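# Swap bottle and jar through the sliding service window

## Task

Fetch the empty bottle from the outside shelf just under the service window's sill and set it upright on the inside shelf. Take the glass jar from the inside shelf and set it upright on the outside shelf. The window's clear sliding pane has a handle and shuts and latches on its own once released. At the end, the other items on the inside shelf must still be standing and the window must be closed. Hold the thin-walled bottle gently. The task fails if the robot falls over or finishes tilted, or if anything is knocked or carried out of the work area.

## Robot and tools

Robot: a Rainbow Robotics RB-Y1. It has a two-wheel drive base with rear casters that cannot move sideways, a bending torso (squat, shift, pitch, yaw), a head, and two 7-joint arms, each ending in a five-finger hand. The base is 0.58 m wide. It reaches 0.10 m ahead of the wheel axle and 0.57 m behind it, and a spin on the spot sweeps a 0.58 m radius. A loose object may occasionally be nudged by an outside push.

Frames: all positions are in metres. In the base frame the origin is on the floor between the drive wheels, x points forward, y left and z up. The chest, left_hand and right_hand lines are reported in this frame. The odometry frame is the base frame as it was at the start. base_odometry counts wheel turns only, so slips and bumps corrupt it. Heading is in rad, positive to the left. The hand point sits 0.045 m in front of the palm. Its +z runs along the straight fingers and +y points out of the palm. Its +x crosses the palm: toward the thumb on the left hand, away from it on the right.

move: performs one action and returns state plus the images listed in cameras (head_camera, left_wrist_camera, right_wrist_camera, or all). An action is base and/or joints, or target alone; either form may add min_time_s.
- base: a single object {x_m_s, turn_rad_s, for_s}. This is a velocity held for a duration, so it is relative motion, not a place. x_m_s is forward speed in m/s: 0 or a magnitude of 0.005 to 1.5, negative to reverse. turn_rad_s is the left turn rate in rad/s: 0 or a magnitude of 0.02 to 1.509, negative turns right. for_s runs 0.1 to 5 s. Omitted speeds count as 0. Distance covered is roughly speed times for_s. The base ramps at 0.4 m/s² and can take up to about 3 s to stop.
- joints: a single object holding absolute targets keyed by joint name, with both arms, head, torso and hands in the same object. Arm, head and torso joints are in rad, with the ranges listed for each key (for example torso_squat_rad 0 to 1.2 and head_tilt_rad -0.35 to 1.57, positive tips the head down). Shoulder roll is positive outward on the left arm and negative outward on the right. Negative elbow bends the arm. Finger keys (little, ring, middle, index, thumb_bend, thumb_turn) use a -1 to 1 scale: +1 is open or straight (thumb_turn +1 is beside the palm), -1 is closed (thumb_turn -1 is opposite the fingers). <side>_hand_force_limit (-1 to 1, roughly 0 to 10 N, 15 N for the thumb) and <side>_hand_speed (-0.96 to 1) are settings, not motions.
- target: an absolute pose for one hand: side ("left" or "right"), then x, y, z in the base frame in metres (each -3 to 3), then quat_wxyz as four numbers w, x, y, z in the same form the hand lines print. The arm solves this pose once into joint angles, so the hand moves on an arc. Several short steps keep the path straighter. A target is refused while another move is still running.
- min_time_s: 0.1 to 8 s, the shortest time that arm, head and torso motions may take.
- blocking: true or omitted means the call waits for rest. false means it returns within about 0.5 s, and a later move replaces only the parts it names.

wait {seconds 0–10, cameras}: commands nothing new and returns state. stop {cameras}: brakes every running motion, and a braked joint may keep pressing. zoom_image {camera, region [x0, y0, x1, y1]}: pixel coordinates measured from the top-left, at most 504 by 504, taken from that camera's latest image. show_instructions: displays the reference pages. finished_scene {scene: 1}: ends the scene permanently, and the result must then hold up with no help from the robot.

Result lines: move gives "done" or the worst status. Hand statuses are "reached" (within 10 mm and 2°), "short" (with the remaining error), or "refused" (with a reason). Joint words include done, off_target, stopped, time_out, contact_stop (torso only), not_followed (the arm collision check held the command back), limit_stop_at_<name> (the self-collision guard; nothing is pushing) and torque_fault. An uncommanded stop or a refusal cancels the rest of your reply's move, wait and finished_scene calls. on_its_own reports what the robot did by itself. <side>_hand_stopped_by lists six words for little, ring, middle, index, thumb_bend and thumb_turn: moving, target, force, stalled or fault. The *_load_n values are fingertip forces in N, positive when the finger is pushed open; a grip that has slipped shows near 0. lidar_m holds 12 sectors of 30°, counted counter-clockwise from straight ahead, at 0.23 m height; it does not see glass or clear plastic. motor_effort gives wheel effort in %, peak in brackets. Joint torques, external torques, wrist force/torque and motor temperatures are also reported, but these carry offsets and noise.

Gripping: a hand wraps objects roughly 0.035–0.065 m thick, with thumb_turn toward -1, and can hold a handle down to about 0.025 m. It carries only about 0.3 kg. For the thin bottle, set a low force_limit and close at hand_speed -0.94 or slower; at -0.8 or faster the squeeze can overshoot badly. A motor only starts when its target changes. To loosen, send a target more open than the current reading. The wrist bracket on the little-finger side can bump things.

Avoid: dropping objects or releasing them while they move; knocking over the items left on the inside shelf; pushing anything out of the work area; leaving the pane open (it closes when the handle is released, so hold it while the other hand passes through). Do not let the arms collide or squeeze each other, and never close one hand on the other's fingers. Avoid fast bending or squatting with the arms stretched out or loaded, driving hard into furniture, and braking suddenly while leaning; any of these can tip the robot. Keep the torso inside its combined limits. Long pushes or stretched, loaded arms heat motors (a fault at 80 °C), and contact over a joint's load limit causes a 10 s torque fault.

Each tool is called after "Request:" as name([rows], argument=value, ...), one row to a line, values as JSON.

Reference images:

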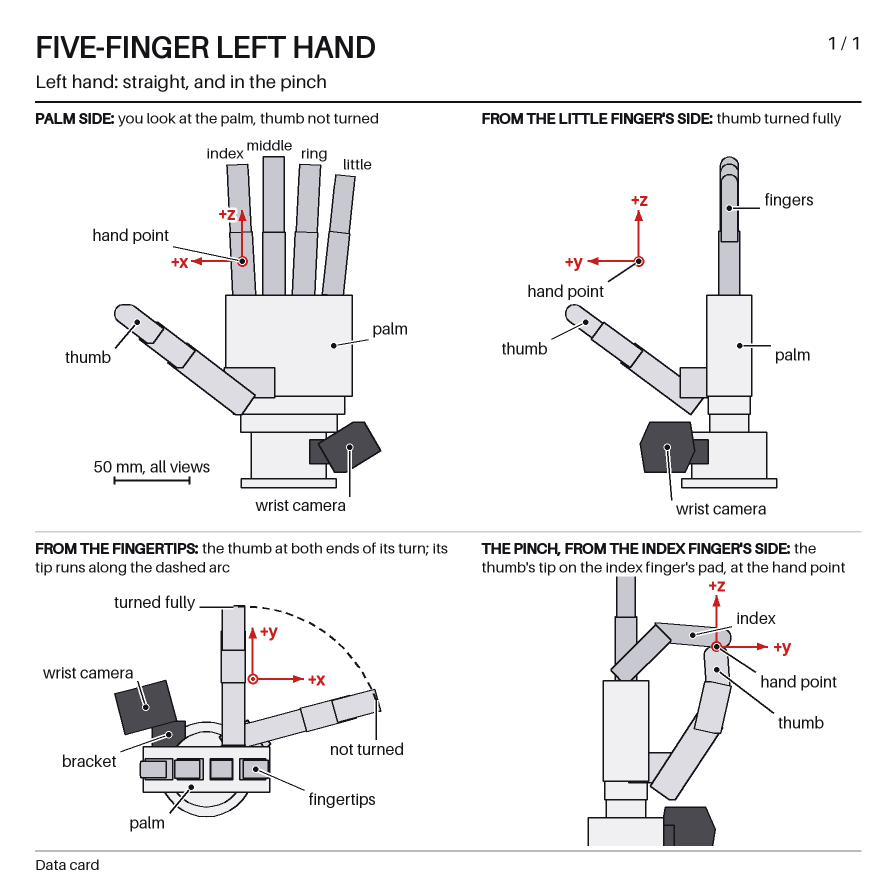

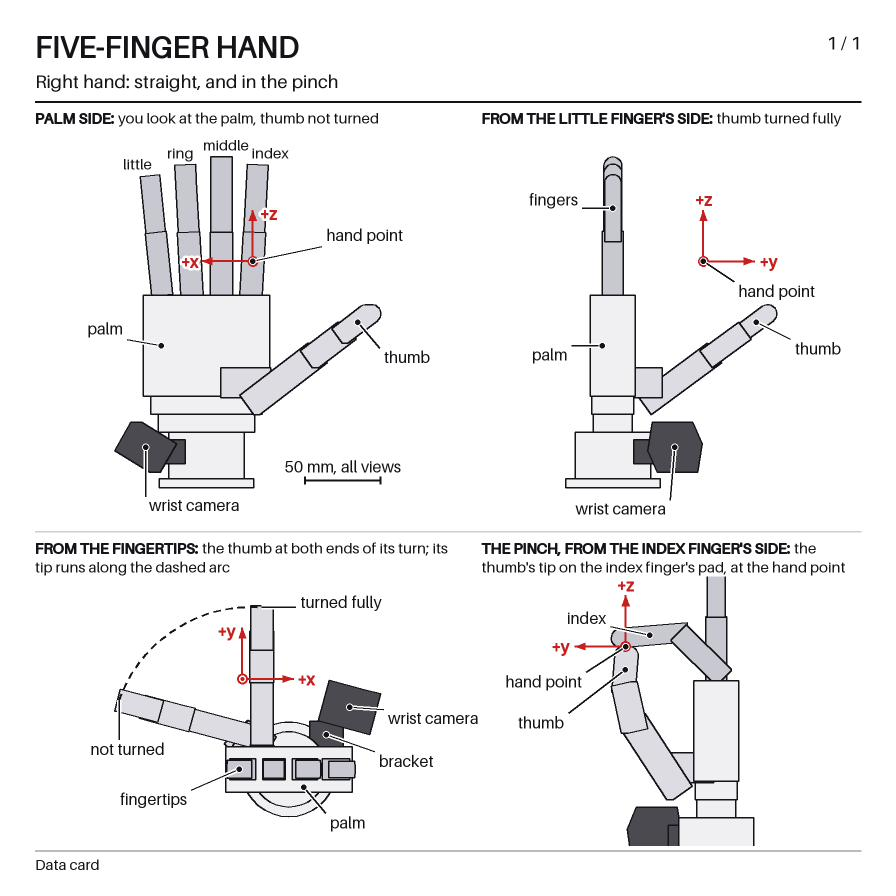

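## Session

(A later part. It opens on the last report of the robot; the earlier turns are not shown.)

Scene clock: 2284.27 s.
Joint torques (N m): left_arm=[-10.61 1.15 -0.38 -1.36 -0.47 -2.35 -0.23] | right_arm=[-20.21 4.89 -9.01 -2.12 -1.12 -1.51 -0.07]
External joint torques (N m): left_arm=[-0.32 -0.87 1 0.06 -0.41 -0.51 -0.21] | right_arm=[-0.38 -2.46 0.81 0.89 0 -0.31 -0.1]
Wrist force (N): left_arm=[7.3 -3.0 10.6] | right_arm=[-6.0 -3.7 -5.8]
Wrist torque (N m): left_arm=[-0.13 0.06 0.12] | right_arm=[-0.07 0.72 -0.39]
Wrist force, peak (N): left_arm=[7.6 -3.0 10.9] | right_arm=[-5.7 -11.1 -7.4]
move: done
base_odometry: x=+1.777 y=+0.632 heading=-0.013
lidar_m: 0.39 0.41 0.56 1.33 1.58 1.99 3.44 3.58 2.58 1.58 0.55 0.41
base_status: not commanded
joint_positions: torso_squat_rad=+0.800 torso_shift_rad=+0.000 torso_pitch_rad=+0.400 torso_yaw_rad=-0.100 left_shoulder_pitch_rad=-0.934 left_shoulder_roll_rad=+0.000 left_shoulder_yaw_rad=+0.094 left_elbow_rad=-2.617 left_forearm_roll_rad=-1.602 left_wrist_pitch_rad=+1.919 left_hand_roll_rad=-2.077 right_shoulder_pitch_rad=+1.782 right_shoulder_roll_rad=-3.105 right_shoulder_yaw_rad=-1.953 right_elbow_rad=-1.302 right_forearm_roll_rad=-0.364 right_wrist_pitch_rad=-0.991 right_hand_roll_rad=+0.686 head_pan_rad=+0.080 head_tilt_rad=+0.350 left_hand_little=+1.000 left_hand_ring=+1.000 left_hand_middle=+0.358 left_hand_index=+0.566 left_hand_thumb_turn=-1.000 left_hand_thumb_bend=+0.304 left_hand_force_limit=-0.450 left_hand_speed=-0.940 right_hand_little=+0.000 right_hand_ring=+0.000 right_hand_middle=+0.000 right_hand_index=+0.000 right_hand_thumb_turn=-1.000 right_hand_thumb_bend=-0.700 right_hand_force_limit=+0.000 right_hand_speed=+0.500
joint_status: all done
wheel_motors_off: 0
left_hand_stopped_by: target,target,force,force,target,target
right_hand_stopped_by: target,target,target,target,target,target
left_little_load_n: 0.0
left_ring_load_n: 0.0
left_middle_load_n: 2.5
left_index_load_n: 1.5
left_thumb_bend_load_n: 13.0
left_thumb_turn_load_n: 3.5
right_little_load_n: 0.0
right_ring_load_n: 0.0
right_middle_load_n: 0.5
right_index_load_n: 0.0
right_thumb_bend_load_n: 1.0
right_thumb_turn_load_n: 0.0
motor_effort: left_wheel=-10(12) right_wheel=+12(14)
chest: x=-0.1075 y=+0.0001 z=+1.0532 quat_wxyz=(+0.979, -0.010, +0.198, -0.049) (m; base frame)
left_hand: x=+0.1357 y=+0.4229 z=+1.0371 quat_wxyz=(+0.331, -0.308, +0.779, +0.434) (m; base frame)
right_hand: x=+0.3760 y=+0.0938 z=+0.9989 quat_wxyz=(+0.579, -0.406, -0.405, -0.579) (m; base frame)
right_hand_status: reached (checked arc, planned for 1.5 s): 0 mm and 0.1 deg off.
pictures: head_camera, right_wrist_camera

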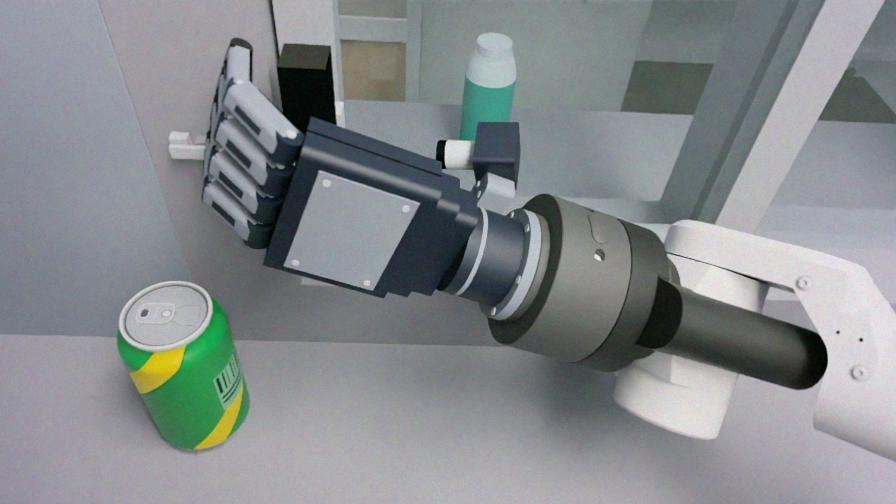

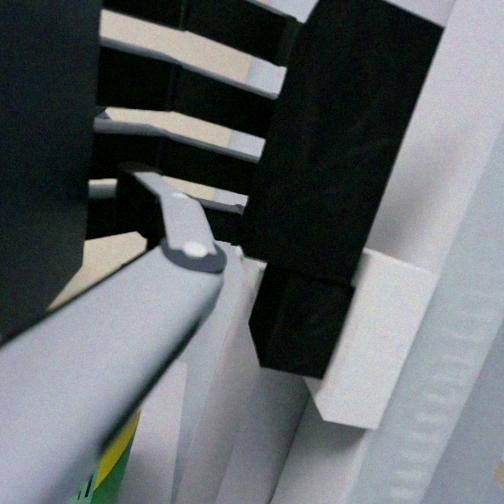

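Request:
move(target={"side":"right","x":0.376,"y":0.055,"z":1.0,"quat_wxyz":[0.5792,-0.4056,-0.4056,-0.5792]}, min_time_s=2.5)

Request:
move(target={"side":"right","x":0.374,"y":0.01,"z":1.0,"quat_wxyz":[0.572,-0.414,-0.401,-0.584]}, min_time_s=2.5)

Request:
move(target={"side":"right","x":0.372,"y":-0.05,"z":1.0,"quat_wxyz":[0.562,-0.428,-0.395,-0.589]}, min_time_s=3)

Request:
move(target={"side":"right","x":0.37,"y":-0.11,"z":1.0,"quat_wxyz":[0.55,-0.442,-0.388,-0.594]}, min_time_s=3, cameras=["head_camera"])

Scene clock: 2294.57 s.
Joint torques (N m): left_arm=[-10.79 1.37 -0.48 -1.46 -0.44 -2.49 -0.17] | right_arm=[-16.65 10.13 -10.9 -1.86 -1.33 -1.17 -0.14]
External joint torques (N m): left_arm=[-0.5 -0.65 0.91 -0.04 -0.38 -0.65 -0.15] | right_arm=[2.76 1.76 -1.08 0.83 -0.13 0 -0.17]
Wrist force (N): left_arm=[7.5 -3.0 10.9] | right_arm=[-6.7 -4.0 -4.0]
Wrist torque (N m): left_arm=[-0.17 0.02 0.13] | right_arm=[-0.04 0.67 -0.40]
Wrist force, peak (N): left_arm=[7.8 -3.0 10.9] | right_arm=[-3.2 -9.0 -3.0]
move: done
base_odometry: x=+1.777 y=+0.632 heading=-0.013
lidar_m: 0.38 0.39 0.56 1.34 1.59 1.99 3.43 3.58 2.58 1.59 0.57 0.40
base_status: not commanded
joint_positions: torso_squat_rad=+0.800 torso_shift_rad=+0.000 torso_pitch_rad=+0.400 torso_yaw_rad=-0.100 left_shoulder_pitch_rad=-0.934 left_shoulder_roll_rad=+0.000 left_shoulder_yaw_rad=+0.094 left_elbow_rad=-2.617 left_forearm_roll_rad=-1.602 left_wrist_pitch_rad=+1.919 left_hand_roll_rad=-2.077 right_shoulder_pitch_rad=+1.811 right_shoulder_roll_rad=-3.017 right_shoulder_yaw_rad=-1.956 right_elbow_rad=-1.318 right_forearm_roll_rad=-0.361 right_wrist_pitch_rad=-1.065 right_hand_roll_rad=+0.661 head_pan_rad=+0.080 head_tilt_rad=+0.350 left_hand_little=+1.000 left_hand_ring=+1.000 left_hand_middle=+0.358 left_hand_index=+0.566 left_hand_thumb_turn=-1.000 left_hand_thumb_bend=+0.304 left_hand_force_limit=-0.450 left_hand_speed=-0.940 right_hand_little=+0.000 right_hand_ring=+0.000 right_hand_middle=+0.000 right_hand_index=+0.000 right_hand_thumb_turn=-1.000 right_hand_thumb_bend=-0.700 right_hand_force_limit=+0.000 right_hand_speed=+0.500
joint_status: all done
wheel_motors_off: 0
left_hand_stopped_by: target,target,force,force,target,target
right_hand_stopped_by: target,target,target,target,target,target
left_little_load_n: 0.0
left_ring_load_n: 0.0
left_middle_load_n: 2.5
left_index_load_n: 1.5
left_thumb_bend_load_n: 13.0
left_thumb_turn_load_n: 3.5
right_little_load_n: 0.0
right_ring_load_n: 2.0
right_middle_load_n: 0.0
right_index_load_n: 0.5
right_thumb_bend_load_n: 1.0
right_thumb_turn_load_n: 0.5
motor_effort: left_wheel=-9(12) right_wheel=+12(14)
chest: x=-0.1075 y=+0.0001 z=+1.0532 quat_wxyz=(+0.979, -0.010, +0.198, -0.049) (m; base frame)
left_hand: x=+0.1357 y=+0.4230 z=+1.0371 quat_wxyz=(+0.331, -0.308, +0.779, +0.434) (m; base frame)
right_hand: x=+0.3758 y=+0.0554 z=+1.0002 quat_wxyz=(+0.579, -0.405, -0.406, -0.579) (m; base frame)
right_hand_status: reached (checked arc, planned for 2.5 s): 0 mm and 0.0 deg off.
pictures: none

Scene clock: 2297.40 s.
Joint torques (N m): left_arm=[-10.53 1.32 -0.3 -1.36 -0.58 -2.36 -0.29] | right_arm=[-15.21 11.07 -11.3 -2.17 -1.39 -1.38 -0.2]
External joint torques (N m): left_arm=[-0.24 -0.7 1.08 0.06 -0.52 -0.53 -0.27] | right_arm=[3.32 1.5 -1.43 0.24 -0.15 -0.21 -0.23]
Wrist force (N): left_arm=[7.6 -3.0 10.7] | right_arm=[-6.3 -3.8 -3.9]
Wrist torque (N m): left_arm=[-0.14 0.01 0.14] | right_arm=[-0.13 0.64 -0.42]
Wrist force, peak (N): left_arm=[7.5 -2.8 11.1] | right_arm=[-3.3 -11.7 -3.2]
move: done
base_odometry: x=+1.777 y=+0.632 heading=-0.013
lidar_m: 0.39 0.41 0.56 1.35 1.58 1.99 3.43 3.58 2.59 1.59 0.56 0.40
base_status: not commanded
joint_positions: torso_squat_rad=+0.800 torso_shift_rad=+0.000 torso_pitch_rad=+0.400 torso_yaw_rad=-0.100 left_shoulder_pitch_rad=-0.934 left_shoulder_roll_rad=+0.000 left_shoulder_yaw_rad=+0.094 left_elbow_rad=-2.617 left_forearm_roll_rad=-1.602 left_wrist_pitch_rad=+1.919 left_hand_roll_rad=-2.077 right_shoulder_pitch_rad=+1.860 right_shoulder_roll_rad=-2.904 right_shoulder_yaw_rad=-1.968 right_elbow_rad=-1.368 right_forearm_roll_rad=-0.372 right_wrist_pitch_rad=-1.112 right_hand_roll_rad=+0.654 head_pan_rad=+0.080 head_tilt_rad=+0.350 left_hand_little=+1.000 left_hand_ring=+1.000 left_hand_middle=+0.358 left_hand_index=+0.566 left_hand_thumb_turn=-1.000 left_hand_thumb_bend=+0.304 left_hand_force_limit=-0.450 left_hand_speed=-0.940 right_hand_little=+0.000 right_hand_ring=+0.000 right_hand_middle=+0.000 right_hand_index=+0.000 right_hand_thumb_turn=-1.000 right_hand_thumb_bend=-0.700 right_hand_force_limit=+0.000 right_hand_speed=+0.500
joint_status: all done
wheel_motors_off: 0
left_hand_stopped_by: target,target,force,force,target,target
right_hand_stopped_by: target,target,target,target,target,target
left_little_load_n: 0.0
left_ring_load_n: 0.0
left_middle_load_n: 3.0
left_index_load_n: 1.5
left_thumb_bend_load_n: 13.5
left_thumb_turn_load_n: 3.5
right_little_load_n: 0.0
right_ring_load_n: 1.5
right_middle_load_n: 0.5
right_index_load_n: 0.0
right_thumb_bend_load_n: 1.0
right_thumb_turn_load_n: 0.5
motor_effort: left_wheel=-10(12) right_wheel=+11(13)
chest: x=-0.1075 y=+0.0001 z=+1.0532 quat_wxyz=(+0.979, -0.010, +0.198, -0.049) (m; base frame)
left_hand: x=+0.1357 y=+0.4230 z=+1.0371 quat_wxyz=(+0.331, -0.308, +0.779, +0.434) (m; base frame)
right_hand: x=+0.3738 y=+0.0104 z=+1.0000 quat_wxyz=(+0.572, -0.414, -0.401, -0.584) (m; base frame)
right_hand_status: reached (checked arc, planned for 2.5 s): 0 mm and 0.0 deg off.
pictures: none

Scene clock: 2300.73 s.
Joint torques (N m): left_arm=[-10.61 1.48 -0.41 -1.5 -0.4 -2.28 -0.22] | right_arm=[-13.76 13.02 -11.58 -1.8 -1.7 -1.71 -0.14]
External joint torques (N m): left_arm=[-0.33 -0.54 0.98 -0.08 -0.34 -0.44 -0.2] | right_arm=[3.61 1.78 -1.79 0.07 -0.37 -0.55 -0.18]
Wrist force (N): left_arm=[7.6 -3.0 10.7] | right_arm=[-6.1 -3.0 -4.2]
Wrist torque (N m): left_arm=[-0.15 0.01 0.14] | right_arm=[-0.02 0.58 -0.37]
Wrist force, peak (N): left_arm=[7.6 -2.9 11.1] | right_arm=[-4.5 -7.6 -3.5]
move: done
base_odometry: x=+1.777 y=+0.632 heading=-0.013
lidar_m: 0.38 0.39 0.57 1.33 1.59 1.99 3.43 3.57 2.58 1.59 0.56 0.41
base_status: not commanded
joint_positions: torso_squat_rad=+0.800 torso_shift_rad=+0.000 torso_pitch_rad=+0.400 torso_yaw_rad=-0.100 left_shoulder_pitch_rad=-0.934 left_shoulder_roll_rad=+0.000 left_shoulder_yaw_rad=+0.094 left_elbow_rad=-2.617 left_forearm_roll_rad=-1.602 left_wrist_pitch_rad=+1.919 left_hand_roll_rad=-2.077 right_shoulder_pitch_rad=+1.920 right_shoulder_roll_rad=-2.769 right_shoulder_yaw_rad=-1.981 right_elbow_rad=-1.390 right_forearm_roll_rad=-0.387 right_wrist_pitch_rad=-1.196 right_hand_roll_rad=+0.632 head_pan_rad=+0.080 head_tilt_rad=+0.350 left_hand_little=+1.000 left_hand_ring=+1.000 left_hand_middle=+0.358 left_hand_index=+0.566 left_hand_thumb_turn=-1.000 left_hand_thumb_bend=+0.304 left_hand_force_limit=-0.450 left_hand_speed=-0.940 right_hand_little=+0.000 right_hand_ring=+0.000 right_hand_middle=+0.000 right_hand_index=+0.000 right_hand_thumb_turn=-1.000 right_hand_thumb_bend=-0.700 right_hand_force_limit=+0.000 right_hand_speed=+0.500
joint_status: all done
wheel_motors_off: 0
left_hand_stopped_by: target,target,force,force,target,target
right_hand_stopped_by: target,target,target,target,target,target
left_little_load_n: 0.0
left_ring_load_n: 0.0
left_middle_load_n: 2.5
left_index_load_n: 2.0
left_thumb_bend_load_n: 13.0
left_thumb_turn_load_n: 3.5
right_little_load_n: 0.0
right_ring_load_n: 1.5
right_middle_load_n: 0.5
right_index_load_n: 0.0
right_thumb_bend_load_n: 1.0
right_thumb_turn_load_n: 0.5
motor_effort: left_wheel=-10(12) right_wheel=+13(14)
chest: x=-0.1075 y=+0.0001 z=+1.0532 quat_wxyz=(+0.979, -0.010, +0.198, -0.049) (m; base frame)
left_hand: x=+0.1357 y=+0.4230 z=+1.0371 quat_wxyz=(+0.331, -0.308, +0.779, +0.434) (m; base frame)
right_hand: x=+0.3719 y=-0.0496 z=+1.0000 quat_wxyz=(+0.562, -0.427, -0.395, -0.588) (m; base frame)
right_hand_status: reached (checked arc, planned for 3.0 s): 0 mm and 0.0 deg off.
pictures: none

Scene clock: 2304.07 s.
Joint torques (N m): left_arm=[-10.79 1.87 -0.61 -1.52 -0.45 -2.27 -0.25] | right_arm=[-12.97 13.92 -11.61 -0.31 -1.75 -1.1 -0.29]
External joint torques (N m): left_arm=[-0.5 -0.15 0.77 -0.1 -0.38 -0.44 -0.22] | right_arm=[3.27 1 -2.03 0.89 -0.34 0.04 -0.33]
Wrist force (N): left_arm=[7.4 -2.9 10.6] | right_arm=[-5.1 -4.2 -4.2]
Wrist torque (N m): left_arm=[-0.11 0.03 0.12] | right_arm=[-0.04 0.54 -0.39]
Wrist force, peak (N): left_arm=[7.6 -3.2 11.0] | right_arm=[-6.5 -4.4 -4.0]
move: done
base_odometry: x=+1.777 y=+0.632 heading=-0.013
lidar_m: 0.39 0.39 0.56 1.34 1.59 1.98 3.44 3.58 2.58 1.60 0.56 0.40
base_status: not commanded
joint_positions: torso_squat_rad=+0.800 torso_shift_rad=+0.000 torso_pitch_rad=+0.400 torso_yaw_rad=-0.100 left_shoulder_pitch_rad=-0.934 left_shoulder_roll_rad=+0.000 left_shoulder_yaw_rad=+0.094 left_elbow_rad=-2.617 left_forearm_roll_rad=-1.602 left_wrist_pitch_rad=+1.919 left_hand_roll_rad=-2.077 right_shoulder_pitch_rad=+1.975 right_shoulder_roll_rad=-2.656 right_shoulder_yaw_rad=-1.991 right_elbow_rad=-1.364 right_forearm_roll_rad=-0.402 right_wrist_pitch_rad=-1.301 right_hand_roll_rad=+0.605 head_pan_rad=+0.080 head_tilt_rad=+0.350 left_hand_little=+1.000 left_hand_ring=+1.000 left_hand_middle=+0.358 left_hand_index=+0.566 left_hand_thumb_turn=-1.000 left_hand_thumb_bend=+0.304 left_hand_force_limit=-0.450 left_hand_speed=-0.940 right_hand_little=+0.000 right_hand_ring=+0.000 right_hand_middle=+0.000 right_hand_index=+0.000 right_hand_thumb_turn=-1.000 right_hand_thumb_bend=-0.700 right_hand_force_limit=+0.000 right_hand_speed=+0.500
joint_status: all done
wheel_motors_off: 0
left_hand_stopped_by: target,target,force,force,target,target
right_hand_stopped_by: target,target,target,target,target,target
left_little_load_n: 0.0
left_ring_load_n: 0.0
left_middle_load_n: 2.5
left_index_load_n: 2.0
left_thumb_bend_load_n: 13.5
left_thumb_turn_load_n: 3.5
right_little_load_n: 0.0
right_ring_load_n: 2.0
right_middle_load_n: 0.5
right_index_load_n: 0.0
right_thumb_bend_load_n: 1.0
right_thumb_turn_load_n: 0.5
motor_effort: left_wheel=-10(12) right_wheel=+11(13)
chest: x=-0.1075 y=+0.0001 z=+1.0532 quat_wxyz=(+0.979, -0.010, +0.198, -0.049) (m; base frame)
left_hand: x=+0.1357 y=+0.4230 z=+1.0371 quat_wxyz=(+0.331, -0.308, +0.779, +0.434) (m; base frame)
right_hand: x=+0.3699 y=-0.1095 z=+1.0001 quat_wxyz=(+0.550, -0.442, -0.388, -0.594) (m; base frame)
right_hand_status: reached (checked arc, planned for 3.0 s): 0 mm and 0.0 deg off.
pictures: head_camera

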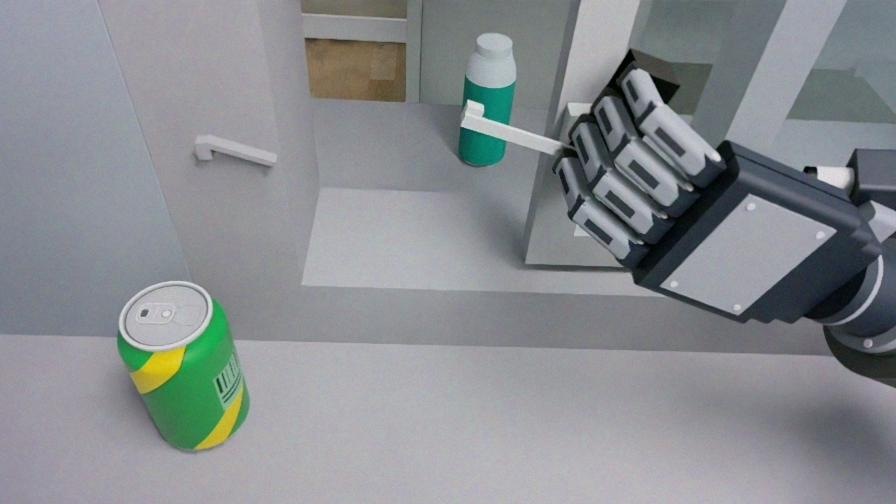

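Gentle this time (no spikes). Continue.

Request:
move(target={"side":"right","x":0.37,"y":-0.17,"z":1.0,"quat_wxyz":[0.538,-0.457,-0.381,-0.597]}, min_time_s=3)

Request:
move(target={"side":"right","x":0.37,"y":-0.228,"z":1.0,"quat_wxyz":[0.528,-0.470,-0.374,-0.6]}, min_time_s=3, cameras=["head_camera"])

Scene clock: 2313.23 s.
Joint torques (N m): left_arm=[-11.09 1.54 -0.41 -1.32 -0.35 -2.43 -0.18] | right_arm=[-12.11 15.8 -10.92 0.72 -1.84 -1.22 -0.28]
External joint torques (N m): left_arm=[-0.8 -0.48 0.97 0.1 -0.29 -0.6 -0.16] | right_arm=[3.26 1.23 -1.72 1.11 -0.33 -0.13 -0.31]
Wrist force (N): left_arm=[7.6 -2.9 10.7] | right_arm=[-5.3 -3.6 -3.8]
Wrist torque (N m): left_arm=[-0.13 0.00 0.16] | right_arm=[-0.12 0.56 -0.40]
Wrist force, peak (N): left_arm=[7.5 -3.0 11.1] | right_arm=[-6.0 -4.3 -4.2]
move: done
base_odometry: x=+1.777 y=+0.632 heading=-0.013
lidar_m: 0.39 0.41 0.55 1.35 1.59 1.99 3.43 3.58 2.59 1.58 0.57 0.41
base_status: not commanded
joint_positions: torso_squat_rad=+0.800 torso_shift_rad=+0.000 torso_pitch_rad=+0.400 torso_yaw_rad=-0.100 left_shoulder_pitch_rad=-0.934 left_shoulder_roll_rad=+0.000 left_shoulder_yaw_rad=+0.094 left_elbow_rad=-2.617 left_forearm_roll_rad=-1.602 left_wrist_pitch_rad=+1.919 left_hand_roll_rad=-2.077 right_shoulder_pitch_rad=+2.015 right_shoulder_roll_rad=-2.578 right_shoulder_yaw_rad=-1.995 right_elbow_rad=-1.273 right_forearm_roll_rad=-0.414 right_wrist_pitch_rad=-1.427 right_hand_roll_rad=+0.559 head_pan_rad=+0.080 head_tilt_rad=+0.350 left_hand_little=+1.000 left_hand_ring=+1.000 left_hand_middle=+0.358 left_hand_index=+0.566 left_hand_thumb_turn=-1.000 left_hand_thumb_bend=+0.304 left_hand_force_limit=-0.450 left_hand_speed=-0.940 right_hand_little=+0.000 right_hand_ring=+0.000 right_hand_middle=+0.000 right_hand_index=+0.000 right_hand_thumb_turn=-1.000 right_hand_thumb_bend=-0.700 right_hand_force_limit=+0.000 right_hand_speed=+0.500
joint_status: all done
wheel_motors_off: 0
left_hand_stopped_by: target,target,force,force,target,target
right_hand_stopped_by: target,target,target,target,target,target
left_little_load_n: 0.0
left_ring_load_n: 0.0
left_middle_load_n: 2.5
left_index_load_n: 2.0
left_thumb_bend_load_n: 13.0
left_thumb_turn_load_n: 3.5
right_little_load_n: 0.0
right_ring_load_n: 2.0
right_middle_load_n: 0.5
right_index_load_n: 0.0
right_thumb_bend_load_n: 1.0
right_thumb_turn_load_n: 0.5
motor_effort: left_wheel=-10(12) right_wheel=+11(13)
chest: x=-0.1075 y=+0.0001 z=+1.0532 quat_wxyz=(+0.979, -0.010, +0.198, -0.049) (m; base frame)
left_hand: x=+0.1357 y=+0.4230 z=+1.0371 quat_wxyz=(+0.331, -0.308, +0.779, +0.434) (m; base frame)
right_hand: x=+0.3699 y=-0.1696 z=+1.0001 quat_wxyz=(+0.538, -0.457, -0.381, -0.597) (m; base frame)
right_hand_status: reached (checked arc, planned for 3.0 s): 0 mm and 0.0 deg off.
pictures: none

Scene clock: 2316.57 s.
Joint torques (N m): left_arm=[-10.74 1.34 -0.7 -1.4 -0.39 -2.34 -0.31] | right_arm=[-11.72 17.14 -10.07 1.1 -1.66 -1.3 -0.14]
External joint torques (N m): left_arm=[-0.45 -0.68 0.68 0.01 -0.32 -0.5 -0.29] | right_arm=[3.03 1.07 -1.49 0.68 -0.05 -0.28 -0.18]
Wrist force (N): left_arm=[7.5 -2.9 10.7] | right_arm=[-5.2 -3.5 -4.1]
Wrist torque (N m): left_arm=[-0.14 0.01 0.14] | right_arm=[-0.17 0.52 -0.35]
Wrist force, peak (N): left_arm=[7.5 -2.9 11.1] | right_arm=[-4.1 -7.3 -4.4]
move: done
base_odometry: x=+1.777 y=+0.632 heading=-0.013
lidar_m: 0.38 0.41 0.56 1.34 1.57 1.99 3.44 3.58 2.57 1.57 0.58 0.41
base_status: not commanded
joint_positions: torso_squat_rad=+0.800 torso_shift_rad=+0.000 torso_pitch_rad=+0.400 torso_yaw_rad=-0.100 left_shoulder_pitch_rad=-0.934 left_shoulder_roll_rad=+0.000 left_shoulder_yaw_rad=+0.094 left_elbow_rad=-2.617 left_forearm_roll_rad=-1.602 left_wrist_pitch_rad=+1.919 left_hand_roll_rad=-2.077 right_shoulder_pitch_rad=+2.045 right_shoulder_roll_rad=-2.544 right_shoulder_yaw_rad=-2.002 right_elbow_rad=-1.121 right_forearm_roll_rad=-0.421 right_wrist_pitch_rad=-1.570 right_hand_roll_rad=+0.496 head_pan_rad=+0.080 head_tilt_rad=+0.350 left_hand_little=+1.000 left_hand_ring=+1.000 left_hand_middle=+0.358 left_hand_index=+0.566 left_hand_thumb_turn=-1.000 left_hand_thumb_bend=+0.304 left_hand_force_limit=-0.450 left_hand_speed=-0.940 right_hand_little=+0.000 right_hand_ring=+0.000 right_hand_middle=+0.000 right_hand_index=+0.000 right_hand_thumb_turn=-1.000 right_hand_thumb_bend=-0.700 right_hand_force_limit=+0.000 right_hand_speed=+0.500
joint_status: all done
wheel_motors_off: 0
left_hand_stopped_by: target,target,force,force,target,target
right_hand_stopped_by: target,target,target,target,target,target
left_little_load_n: 0.0
left_ring_load_n: 0.0
left_middle_load_n: 2.5
left_index_load_n: 2.0
left_thumb_bend_load_n: 13.0
left_thumb_turn_load_n: 3.5
right_little_load_n: 0.0
right_ring_load_n: 1.0
right_middle_load_n: 0.5
right_index_load_n: 0.0
right_thumb_bend_load_n: 0.5
right_thumb_turn_load_n: 0.5
motor_effort: left_wheel=-10(12) right_wheel=+11(13)
chest: x=-0.1075 y=+0.0001 z=+1.0532 quat_wxyz=(+0.979, -0.010, +0.198, -0.049) (m; base frame)
left_hand: x=+0.1357 y=+0.4230 z=+1.0371 quat_wxyz=(+0.331, -0.308, +0.779, +0.434) (m; base frame)
right_hand: x=+0.3698 y=-0.2275 z=+0.9999 quat_wxyz=(+0.527, -0.471, -0.373, -0.600) (m; base frame)
right_hand_status: reached (checked arc, planned for 3.0 s): 1 mm and 0.2 deg off.
pictures: head_camera

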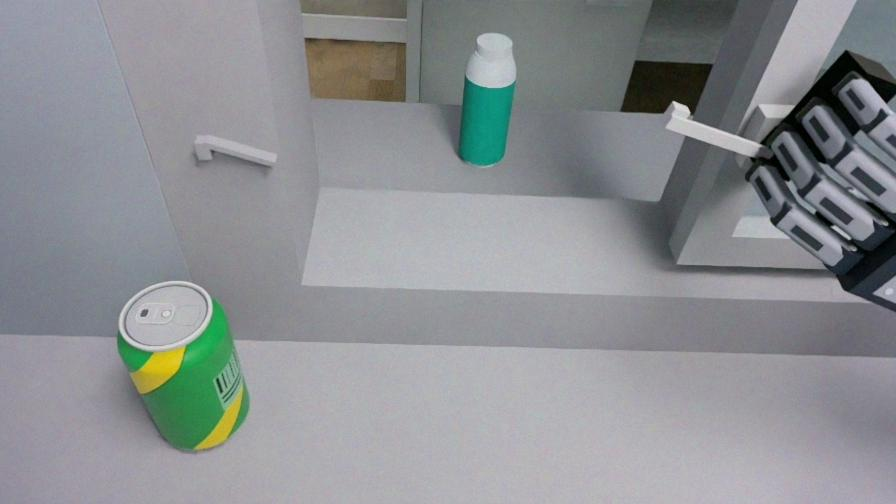

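Request:
move(target={"side":"left","x":0.18,"y":0.36,"z":1.0,"quat_wxyz":[0.466,0.270,0.822,-0.186]}, min_time_s=3, cameras=["head_camera","left_wrist_camera"])

Scene clock: 2329.00 s.
Joint torques (N m): left_arm=[-10.21 1.45 -0.13 -1.34 -0.44 -2.34 -0.16] | right_arm=[-11.54 16.84 -10.45 1.48 -1.83 -1.39 -0.18]
External joint torques (N m): left_arm=[0.08 -0.57 1.25 0.07 -0.38 -0.51 -0.14] | right_arm=[3.22 0.77 -1.87 1.06 -0.22 -0.38 -0.22]
Wrist force (N): left_arm=[7.3 -2.6 10.7] | right_arm=[-5.7 -3.0 -4.1]
Wrist torque (N m): left_arm=[-0.09 0.06 0.11] | right_arm=[-0.06 0.58 -0.38]
Wrist force, peak (N): left_arm=[7.6 -2.8 11.1] | right_arm=[-5.8 -3.3 -4.2]
move: refused
base_odometry: x=+1.777 y=+0.632 heading=-0.013
lidar_m: 0.38 0.39 0.55 1.33 1.58 1.99 3.44 3.56 2.58 1.58 0.57 0.41
base_status: not commanded
joint_positions: torso_squat_rad=+0.800 torso_shift_rad=+0.000 torso_pitch_rad=+0.400 torso_yaw_rad=-0.100 left_shoulder_pitch_rad=-0.934 left_shoulder_roll_rad=+0.000 left_shoulder_yaw_rad=+0.094 left_elbow_rad=-2.617 left_forearm_roll_rad=-1.602 left_wrist_pitch_rad=+1.919 left_hand_roll_rad=-2.077 right_shoulder_pitch_rad=+2.045 right_shoulder_roll_rad=-2.544 right_shoulder_yaw_rad=-2.002 right_elbow_rad=-1.121 right_forearm_roll_rad=-0.421 right_wrist_pitch_rad=-1.570 right_hand_roll_rad=+0.496 head_pan_rad=+0.080 head_tilt_rad=+0.350 left_hand_little=+1.000 left_hand_ring=+1.000 left_hand_middle=+0.358 left_hand_index=+0.566 left_hand_thumb_turn=-1.000 left_hand_thumb_bend=+0.304 left_hand_force_limit=-0.450 left_hand_speed=-0.940 right_hand_little=+0.000 right_hand_ring=+0.000 right_hand_middle=+0.000 right_hand_index=+0.000 right_hand_thumb_turn=-1.000 right_hand_thumb_bend=-0.700 right_hand_force_limit=+0.000 right_hand_speed=+0.500
joint_status: not commanded
wheel_motors_off: 0
left_hand_stopped_by: target,target,force,force,target,target
right_hand_stopped_by: target,target,target,target,target,target
left_little_load_n: 0.0
left_ring_load_n: 0.0
left_middle_load_n: 2.5
left_index_load_n: 1.5
left_thumb_bend_load_n: 13.0
left_thumb_turn_load_n: 3.5
right_little_load_n: 0.0
right_ring_load_n: 1.5
right_middle_load_n: 0.5
right_index_load_n: 0.0
right_thumb_bend_load_n: 1.0
right_thumb_turn_load_n: 0.5
motor_effort: left_wheel=-10(12) right_wheel=+9(12)
chest: x=-0.1075 y=+0.0001 z=+1.0532 quat_wxyz=(+0.979, -0.010, +0.198, -0.049) (m; base frame)
left_hand: x=+0.1357 y=+0.4230 z=+1.0371 quat_wxyz=(+0.331, -0.308, +0.779, +0.434) (m; base frame)
left_hand_status: refused: the posture found for that pose stands 18 mm from the torso (limit 20 mm). Nothing moved. The solve starts from where the arm stands: from another posture it may find a clear one.
right_hand: x=+0.3698 y=-0.2275 z=+0.9999 quat_wxyz=(+0.527, -0.471, -0.373, -0.600) (m; base frame)
pictures: head_camera, left_wrist_camera

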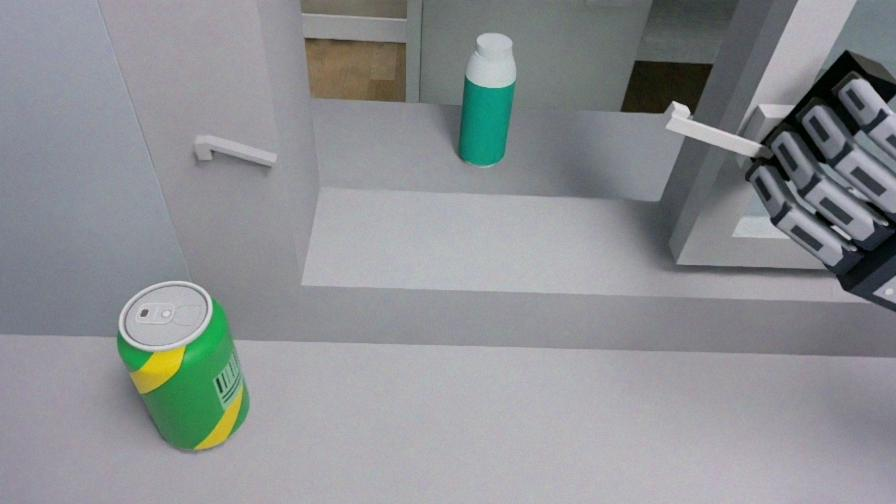

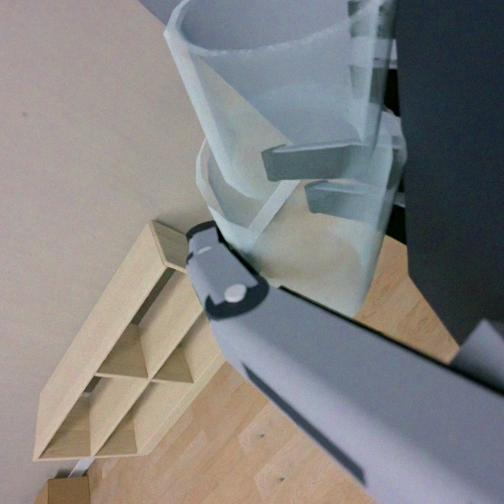

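Request:
move(target={"side":"left","x":0.22,"y":0.38,"z":1.0,"quat_wxyz":[0.466,0.270,0.822,-0.186]}, min_time_s=3, cameras=["head_camera","left_wrist_camera"])

Scene clock: 2334.53 s.
Joint torques (N m): left_arm=[-8.01 0.16 -1.78 -3.89 -0.53 -2.26 0.13] | right_arm=[-12.02 17.27 -10.67 1.21 -1.82 -1.43 -0.08]
External joint torques (N m): left_arm=[0.98 -0.1 -1.16 -0.18 -0.05 -0.51 0.15] | right_arm=[2.74 1.2 -2.09 0.79 -0.2 -0.41 -0.11]
Wrist force (N): left_arm=[6.5 -4.4 10.8] | right_arm=[-5.9 -3.2 -4.2]
Wrist torque (N m): left_arm=[-0.23 0.07 0.22] | right_arm=[-0.13 0.58 -0.37]
Wrist force, peak (N): left_arm=[7.7 -2.9 11.0] | right_arm=[-6.1 -3.0 -4.4]
move: short
base_odometry: x=+1.777 y=+0.632 heading=-0.013
lidar_m: 0.38 0.41 0.57 1.33 1.57 1.99 3.43 3.57 2.58 1.58 0.57 0.41
base_status: not commanded
joint_positions: torso_squat_rad=+0.800 torso_shift_rad=+0.000 torso_pitch_rad=+0.400 torso_yaw_rad=-0.100 left_shoulder_pitch_rad=-0.667 left_shoulder_roll_rad=+0.000 left_shoulder_yaw_rad=-0.147 left_elbow_rad=-2.617 left_forearm_roll_rad=-1.299 left_wrist_pitch_rad=+1.919 left_hand_roll_rad=-2.069 right_shoulder_pitch_rad=+2.045 right_shoulder_roll_rad=-2.544 right_shoulder_yaw_rad=-2.002 right_elbow_rad=-1.121 right_forearm_roll_rad=-0.421 right_wrist_pitch_rad=-1.570 right_hand_roll_rad=+0.496 head_pan_rad=+0.080 head_tilt_rad=+0.350 left_hand_little=+1.000 left_hand_ring=+1.000 left_hand_middle=+0.358 left_hand_index=+0.566 left_hand_thumb_turn=-1.000 left_hand_thumb_bend=+0.304 left_hand_force_limit=-0.450 left_hand_speed=-0.940 right_hand_little=+0.000 right_hand_ring=+0.000 right_hand_middle=+0.000 right_hand_index=+0.000 right_hand_thumb_turn=-1.000 right_hand_thumb_bend=-0.700 right_hand_force_limit=+0.000 right_hand_speed=+0.500
joint_status: all done
wheel_motors_off: 0
left_hand_stopped_by: target,target,force,force,target,target
right_hand_stopped_by: target,target,target,target,target,target
left_little_load_n: 0.0
left_ring_load_n: 0.0
left_middle_load_n: 2.5
left_index_load_n: 2.0
left_thumb_bend_load_n: 13.0
left_thumb_turn_load_n: 3.5
right_little_load_n: 0.0
right_ring_load_n: 1.5
right_middle_load_n: 0.5
right_index_load_n: 0.0
right_thumb_bend_load_n: 1.0
right_thumb_turn_load_n: 0.0
motor_effort: left_wheel=-10(12) right_wheel=+11(13)
chest: x=-0.1075 y=+0.0001 z=+1.0532 quat_wxyz=(+0.979, -0.010, +0.198, -0.049) (m; base frame)
left_hand: x=+0.2206 y=+0.3799 z=+0.9998 quat_wxyz=(+0.350, -0.068, +0.839, +0.411) (m; base frame)
left_hand_status: short (checked arc, as near as the solve gets, planned for 3.0 s): 1 mm and 81.5 deg off. The place is met; only the turn is off.
right_hand: x=+0.3698 y=-0.2275 z=+0.9999 quat_wxyz=(+0.527, -0.471, -0.373, -0.600) (m; base frame)
pictures: head_camera, left_wrist_camera

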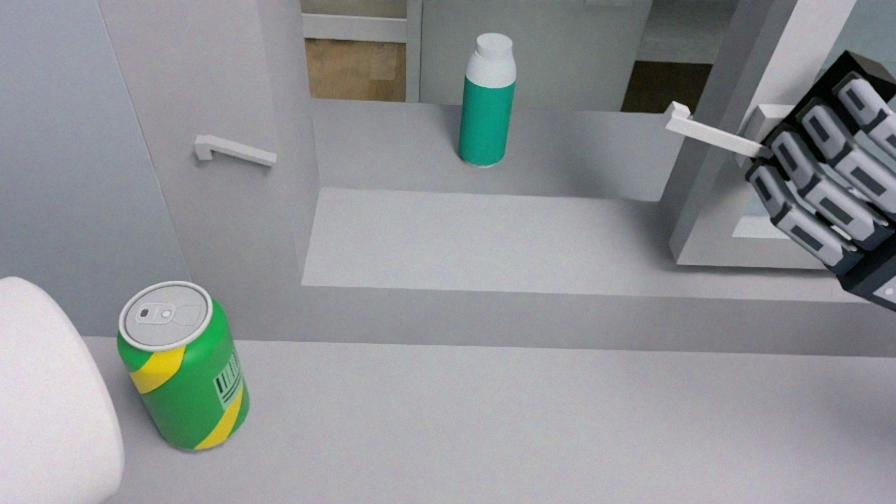

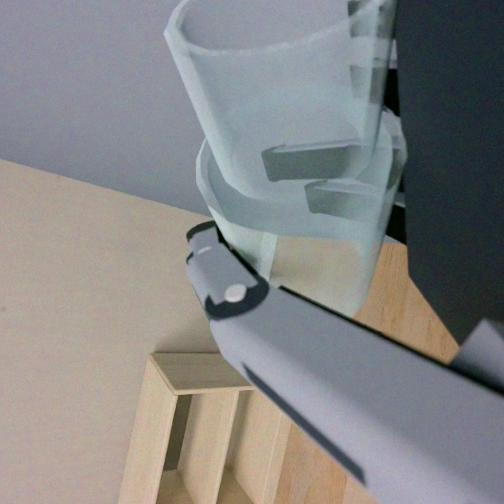

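Request:
move(joints={"left_hand_ring":0.3,"left_hand_little":-0.2,"left_shoulder_pitch_rad":-1.0,"left_shoulder_roll_rad":0.0,"left_shoulder_yaw_rad":-0.12,"left_elbow_rad":-2.6,"left_forearm_roll_rad":-1.25,"left_wrist_pitch_rad":1.919,"left_hand_roll_rad":-1.72}, min_time_s=3, cameras=["head_camera","left_wrist_camera"])

Scene clock: 2370.60 s.
Joint torques (N m): left_arm=[-12.52 0.43 0.37 -1.28 0.2 -2.37 0.05] | right_arm=[-12.12 17.29 -10.2 1.32 -1.75 -1.38 -0.14]
External joint torques (N m): left_arm=[-1.07 -0.32 1.03 0.42 0.2 -0.47 0.09] | right_arm=[2.63 1.22 -1.61 0.9 -0.14 -0.37 -0.17]
Wrist force (N): left_arm=[8.6 -0.7 10.2] | right_arm=[-5.6 -3.4 -3.8]
Wrist torque (N m): left_arm=[-0.04 -0.11 0.21] | right_arm=[-0.09 0.60 -0.38]
Wrist force, peak (N): left_arm=[7.0 -4.5 10.9] | right_arm=[-5.9 -3.2 -4.2]
move: done
base_odometry: x=+1.777 y=+0.632 heading=-0.013
lidar_m: 0.38 0.41 0.56 1.34 1.59 1.97 3.44 3.59 2.58 1.59 0.57 0.41
base_status: not commanded
joint_positions: torso_squat_rad=+0.800 torso_shift_rad=+0.000 torso_pitch_rad=+0.400 torso_yaw_rad=-0.100 left_shoulder_pitch_rad=-1.000 left_shoulder_roll_rad=+0.000 left_shoulder_yaw_rad=-0.120 left_elbow_rad=-2.600 left_forearm_roll_rad=-1.250 left_wrist_pitch_rad=+1.919 left_hand_roll_rad=-1.720 right_shoulder_pitch_rad=+2.045 right_shoulder_roll_rad=-2.544 right_shoulder_yaw_rad=-2.002 right_elbow_rad=-1.121 right_forearm_roll_rad=-0.421 right_wrist_pitch_rad=-1.570 right_hand_roll_rad=+0.496 head_pan_rad=+0.080 head_tilt_rad=+0.350 left_hand_little=-0.200 left_hand_ring=+0.300 left_hand_middle=+0.358 left_hand_index=+0.566 left_hand_thumb_turn=-1.000 left_hand_thumb_bend=+0.304 left_hand_force_limit=-0.450 left_hand_speed=-0.940 right_hand_little=+0.000 right_hand_ring=+0.000 right_hand_middle=+0.000 right_hand_index=+0.000 right_hand_thumb_turn=-1.000 right_hand_thumb_bend=-0.700 right_hand_force_limit=+0.000 right_hand_speed=+0.500
joint_status: all done
wheel_motors_off: 0
left_hand_stopped_by: target,target,force,force,target,target
right_hand_stopped_by: target,target,target,target,target,target
left_little_load_n: 0.0
left_ring_load_n: 0.0
left_middle_load_n: 3.0
left_index_load_n: 1.5
left_thumb_bend_load_n: 13.5
left_thumb_turn_load_n: 3.5
right_little_load_n: 0.0
right_ring_load_n: 1.5
right_middle_load_n: 0.5
right_index_load_n: 0.0
right_thumb_bend_load_n: 1.0
right_thumb_turn_load_n: 0.0
motor_effort: left_wheel=-9(12) right_wheel=+12(13)
chest: x=-0.1075 y=+0.0001 z=+1.0532 quat_wxyz=(+0.979, -0.010, +0.198, -0.049) (m; base frame)
left_hand: x=+0.2659 y=+0.3379 z=+1.0557 quat_wxyz=(+0.539, -0.229, +0.770, +0.253) (m; base frame)
right_hand: x=+0.3698 y=-0.2275 z=+0.9999 quat_wxyz=(+0.527, -0.471, -0.373, -0.600) (m; base frame)
pictures: head_camera, left_wrist_camera

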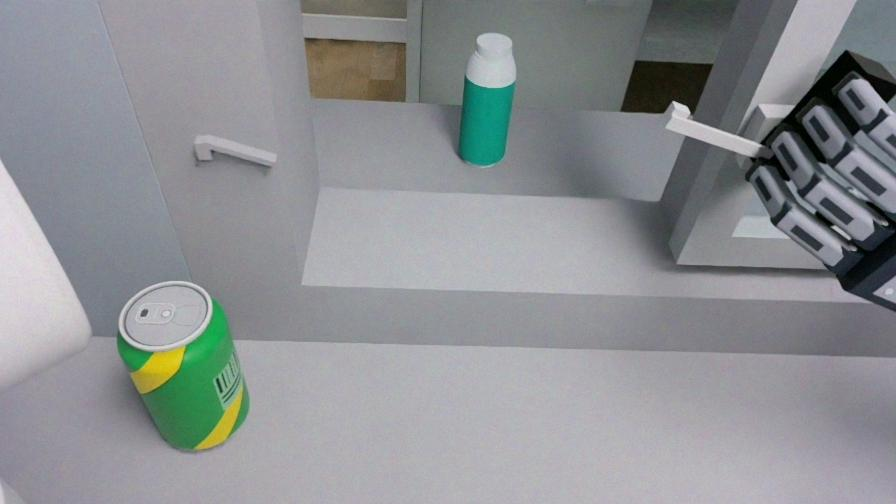

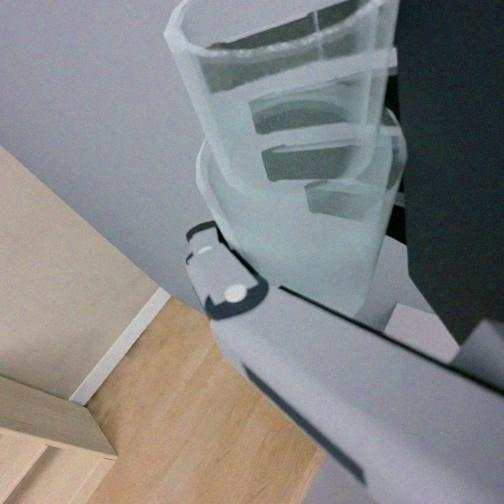

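Request:
move(target={"side":"left","x":0.30,"y":0.18,"z":1.03,"quat_wxyz":[0.5,0.018,0.865,-0.042]}, min_time_s=3, cameras=["head_camera","left_wrist_camera"])

Scene clock: 2373.60 s.
Joint torques (N m): left_arm=[-12.91 0.05 0.38 -1.22 0.12 -2.54 0.18] | right_arm=[-11.28 17.37 -10.46 1.09 -1.86 -1.21 -0.13]
External joint torques (N m): left_arm=[-1.45 -0.71 1.04 0.48 0.12 -0.64 0.21] | right_arm=[3.47 1.3 -1.88 0.67 -0.24 -0.19 -0.16]
Wrist force (N): left_arm=[8.7 -0.6 9.9] | right_arm=[-5.2 -3.4 -3.8]
Wrist torque (N m): left_arm=[-0.02 -0.12 0.21] | right_arm=[-0.08 0.55 -0.39]
Wrist force, peak (N): left_arm=[8.7 -0.7 10.3] | right_arm=[-5.5 -3.8 -4.0]
move: refused
base_odometry: x=+1.777 y=+0.632 heading=-0.013
lidar_m: 0.39 0.40 0.55 1.35 1.58 1.99 3.44 3.57 2.57 1.58 0.56 0.41
base_status: not commanded
joint_positions: torso_squat_rad=+0.800 torso_shift_rad=+0.000 torso_pitch_rad=+0.400 torso_yaw_rad=-0.100 left_shoulder_pitch_rad=-1.000 left_shoulder_roll_rad=+0.000 left_shoulder_yaw_rad=-0.120 left_elbow_rad=-2.600 left_forearm_roll_rad=-1.250 left_wrist_pitch_rad=+1.919 left_hand_roll_rad=-1.720 right_shoulder_pitch_rad=+2.045 right_shoulder_roll_rad=-2.544 right_shoulder_yaw_rad=-2.002 right_elbow_rad=-1.121 right_forearm_roll_rad=-0.421 right_wrist_pitch_rad=-1.570 right_hand_roll_rad=+0.496 head_pan_rad=+0.080 head_tilt_rad=+0.350 left_hand_little=-0.200 left_hand_ring=+0.300 left_hand_middle=+0.358 left_hand_index=+0.566 left_hand_thumb_turn=-1.000 left_hand_thumb_bend=+0.304 left_hand_force_limit=-0.450 left_hand_speed=-0.940 right_hand_little=+0.000 right_hand_ring=+0.000 right_hand_middle=+0.000 right_hand_index=+0.000 right_hand_thumb_turn=-1.000 right_hand_thumb_bend=-0.700 right_hand_force_limit=+0.000 right_hand_speed=+0.500
joint_status: not commanded
wheel_motors_off: 0
left_hand_stopped_by: target,target,force,force,target,target
right_hand_stopped_by: target,target,target,target,target,target
left_little_load_n: 0.0
left_ring_load_n: 0.0
left_middle_load_n: 2.5
left_index_load_n: 1.5
left_thumb_bend_load_n: 13.0
left_thumb_turn_load_n: 3.5
right_little_load_n: 0.0
right_ring_load_n: 1.5
right_middle_load_n: 0.5
right_index_load_n: 0.0
right_thumb_bend_load_n: 1.0
right_thumb_turn_load_n: 0.5
motor_effort: left_wheel=-10(12) right_wheel=+10(13)
chest: x=-0.1075 y=+0.0001 z=+1.0532 quat_wxyz=(+0.979, -0.010, +0.198, -0.049) (m; base frame)
left_hand: x=+0.2659 y=+0.3379 z=+1.0557 quat_wxyz=(+0.539, -0.229, +0.770, +0.253) (m; base frame)
left_hand_status: refused: the posture found for that pose stands 2 mm from the torso (limit 20 mm). Nothing moved. The solve starts from where the arm stands: from another posture it may find a clear one.
right_hand: x=+0.3698 y=-0.2275 z=+0.9999 quat_wxyz=(+0.527, -0.471, -0.373, -0.600) (m; base frame)
pictures: head_camera, left_wrist_camera

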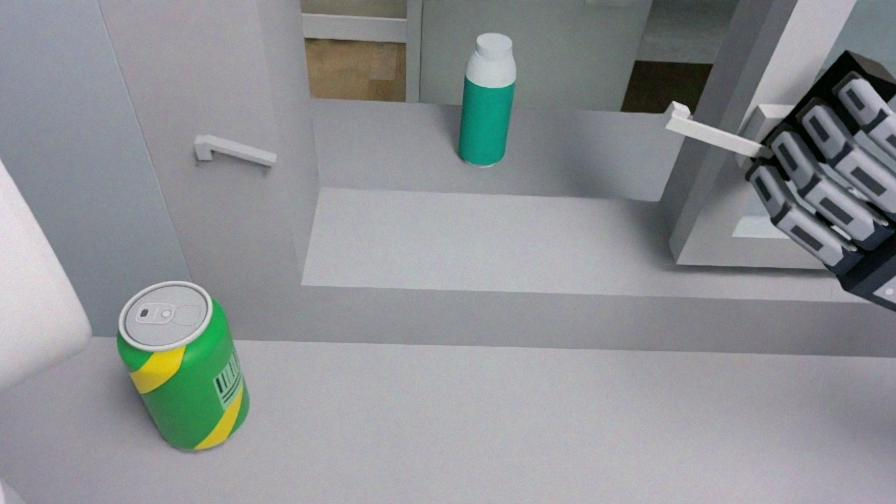

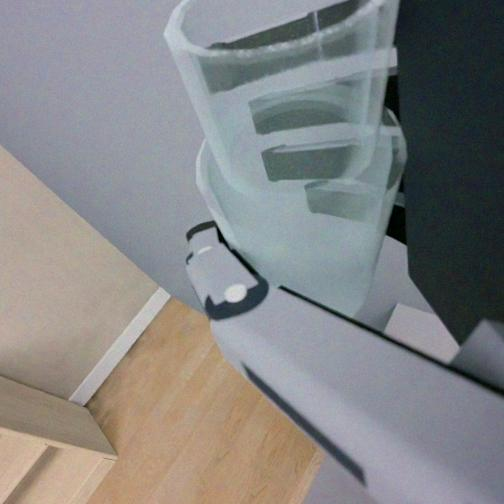

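Request:
move(joints={"left_shoulder_pitch_rad":-0.98,"left_shoulder_roll_rad":0.0,"left_shoulder_yaw_rad":-0.28,"left_elbow_rad":-2.617,"left_forearm_roll_rad":-1.0,"left_wrist_pitch_rad":1.919,"left_hand_roll_rad":-1.45}, min_time_s=2.5, cameras=["head_camera","left_wrist_camera"])

Scene clock: 2383.47 s.
Joint torques (N m): left_arm=[-10.18 -0.85 -1.4 -2.88 -0.07 -2.45 0.06] | right_arm=[-11.38 16.88 -10.9 1.31 -1.75 -1.26 -0.12]
External joint torques (N m): left_arm=[1.2 -0.37 -1.45 -0.69 0.06 -0.54 0.1] | right_arm=[3.38 0.81 -2.32 0.89 -0.14 -0.25 -0.16]
Wrist force (N): left_arm=[8.9 0.8 10.0] | right_arm=[-5.3 -3.4 -3.8]
Wrist torque (N m): left_arm=[0.05 -0.14 0.20] | right_arm=[-0.10 0.55 -0.36]
Wrist force, peak (N): left_arm=[9.2 0.6 10.1] | right_arm=[-5.4 -3.8 -4.2]
move: done
base_odometry: x=+1.777 y=+0.632 heading=-0.013
lidar_m: 0.39 0.41 0.56 1.34 1.58 1.99 3.43 3.56 2.58 1.58 0.56 0.41
base_status: not commanded
joint_positions: torso_squat_rad=+0.800 torso_shift_rad=+0.000 torso_pitch_rad=+0.400 torso_yaw_rad=-0.100 left_shoulder_pitch_rad=-0.980 left_shoulder_roll_rad=+0.000 left_shoulder_yaw_rad=-0.280 left_elbow_rad=-2.617 left_forearm_roll_rad=-1.000 left_wrist_pitch_rad=+1.919 left_hand_roll_rad=-1.450 right_shoulder_pitch_rad=+2.045 right_shoulder_roll_rad=-2.544 right_shoulder_yaw_rad=-2.002 right_elbow_rad=-1.121 right_forearm_roll_rad=-0.421 right_wrist_pitch_rad=-1.570 right_hand_roll_rad=+0.496 head_pan_rad=+0.080 head_tilt_rad=+0.350 left_hand_little=-0.200 left_hand_ring=+0.300 left_hand_middle=+0.358 left_hand_index=+0.566 left_hand_thumb_turn=-1.000 left_hand_thumb_bend=+0.304 left_hand_force_limit=-0.450 left_hand_speed=-0.940 right_hand_little=+0.000 right_hand_ring=+0.000 right_hand_middle=+0.000 right_hand_index=+0.000 right_hand_thumb_turn=-1.000 right_hand_thumb_bend=-0.700 right_hand_force_limit=+0.000 right_hand_speed=+0.500
joint_status: all done
wheel_motors_off: 0
left_hand_stopped_by: target,target,force,force,target,target
right_hand_stopped_by: target,target,target,target,target,target
left_little_load_n: 0.0
left_ring_load_n: 0.0
left_middle_load_n: 2.5
left_index_load_n: 1.5
left_thumb_bend_load_n: 13.5
left_thumb_turn_load_n: 4.0
right_little_load_n: 0.0
right_ring_load_n: 1.5
right_middle_load_n: 0.5
right_index_load_n: 0.0
right_thumb_bend_load_n: 1.0
right_thumb_turn_load_n: 0.5
motor_effort: left_wheel=-9(12) right_wheel=+9(13)
chest: x=-0.1075 y=+0.0001 z=+1.0532 quat_wxyz=(+0.979, -0.010, +0.198, -0.049) (m; base frame)
left_hand: x=+0.3195 y=+0.2438 z=+1.0524 quat_wxyz=(+0.610, -0.163, +0.770, +0.096) (m; base frame)
right_hand: x=+0.3698 y=-0.2275 z=+0.9999 quat_wxyz=(+0.527, -0.471, -0.373, -0.600) (m; base frame)
pictures: head_camera, left_wrist_camera

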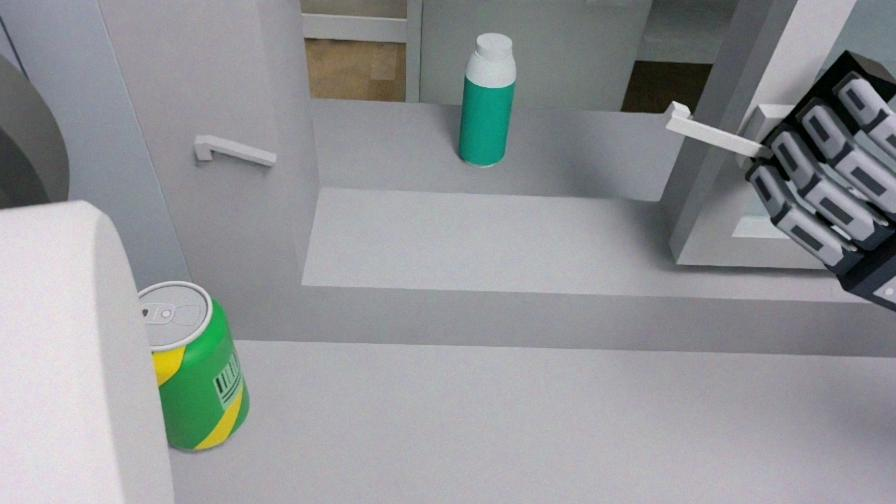

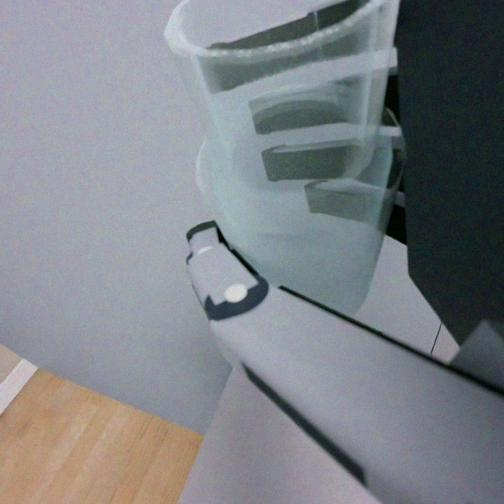

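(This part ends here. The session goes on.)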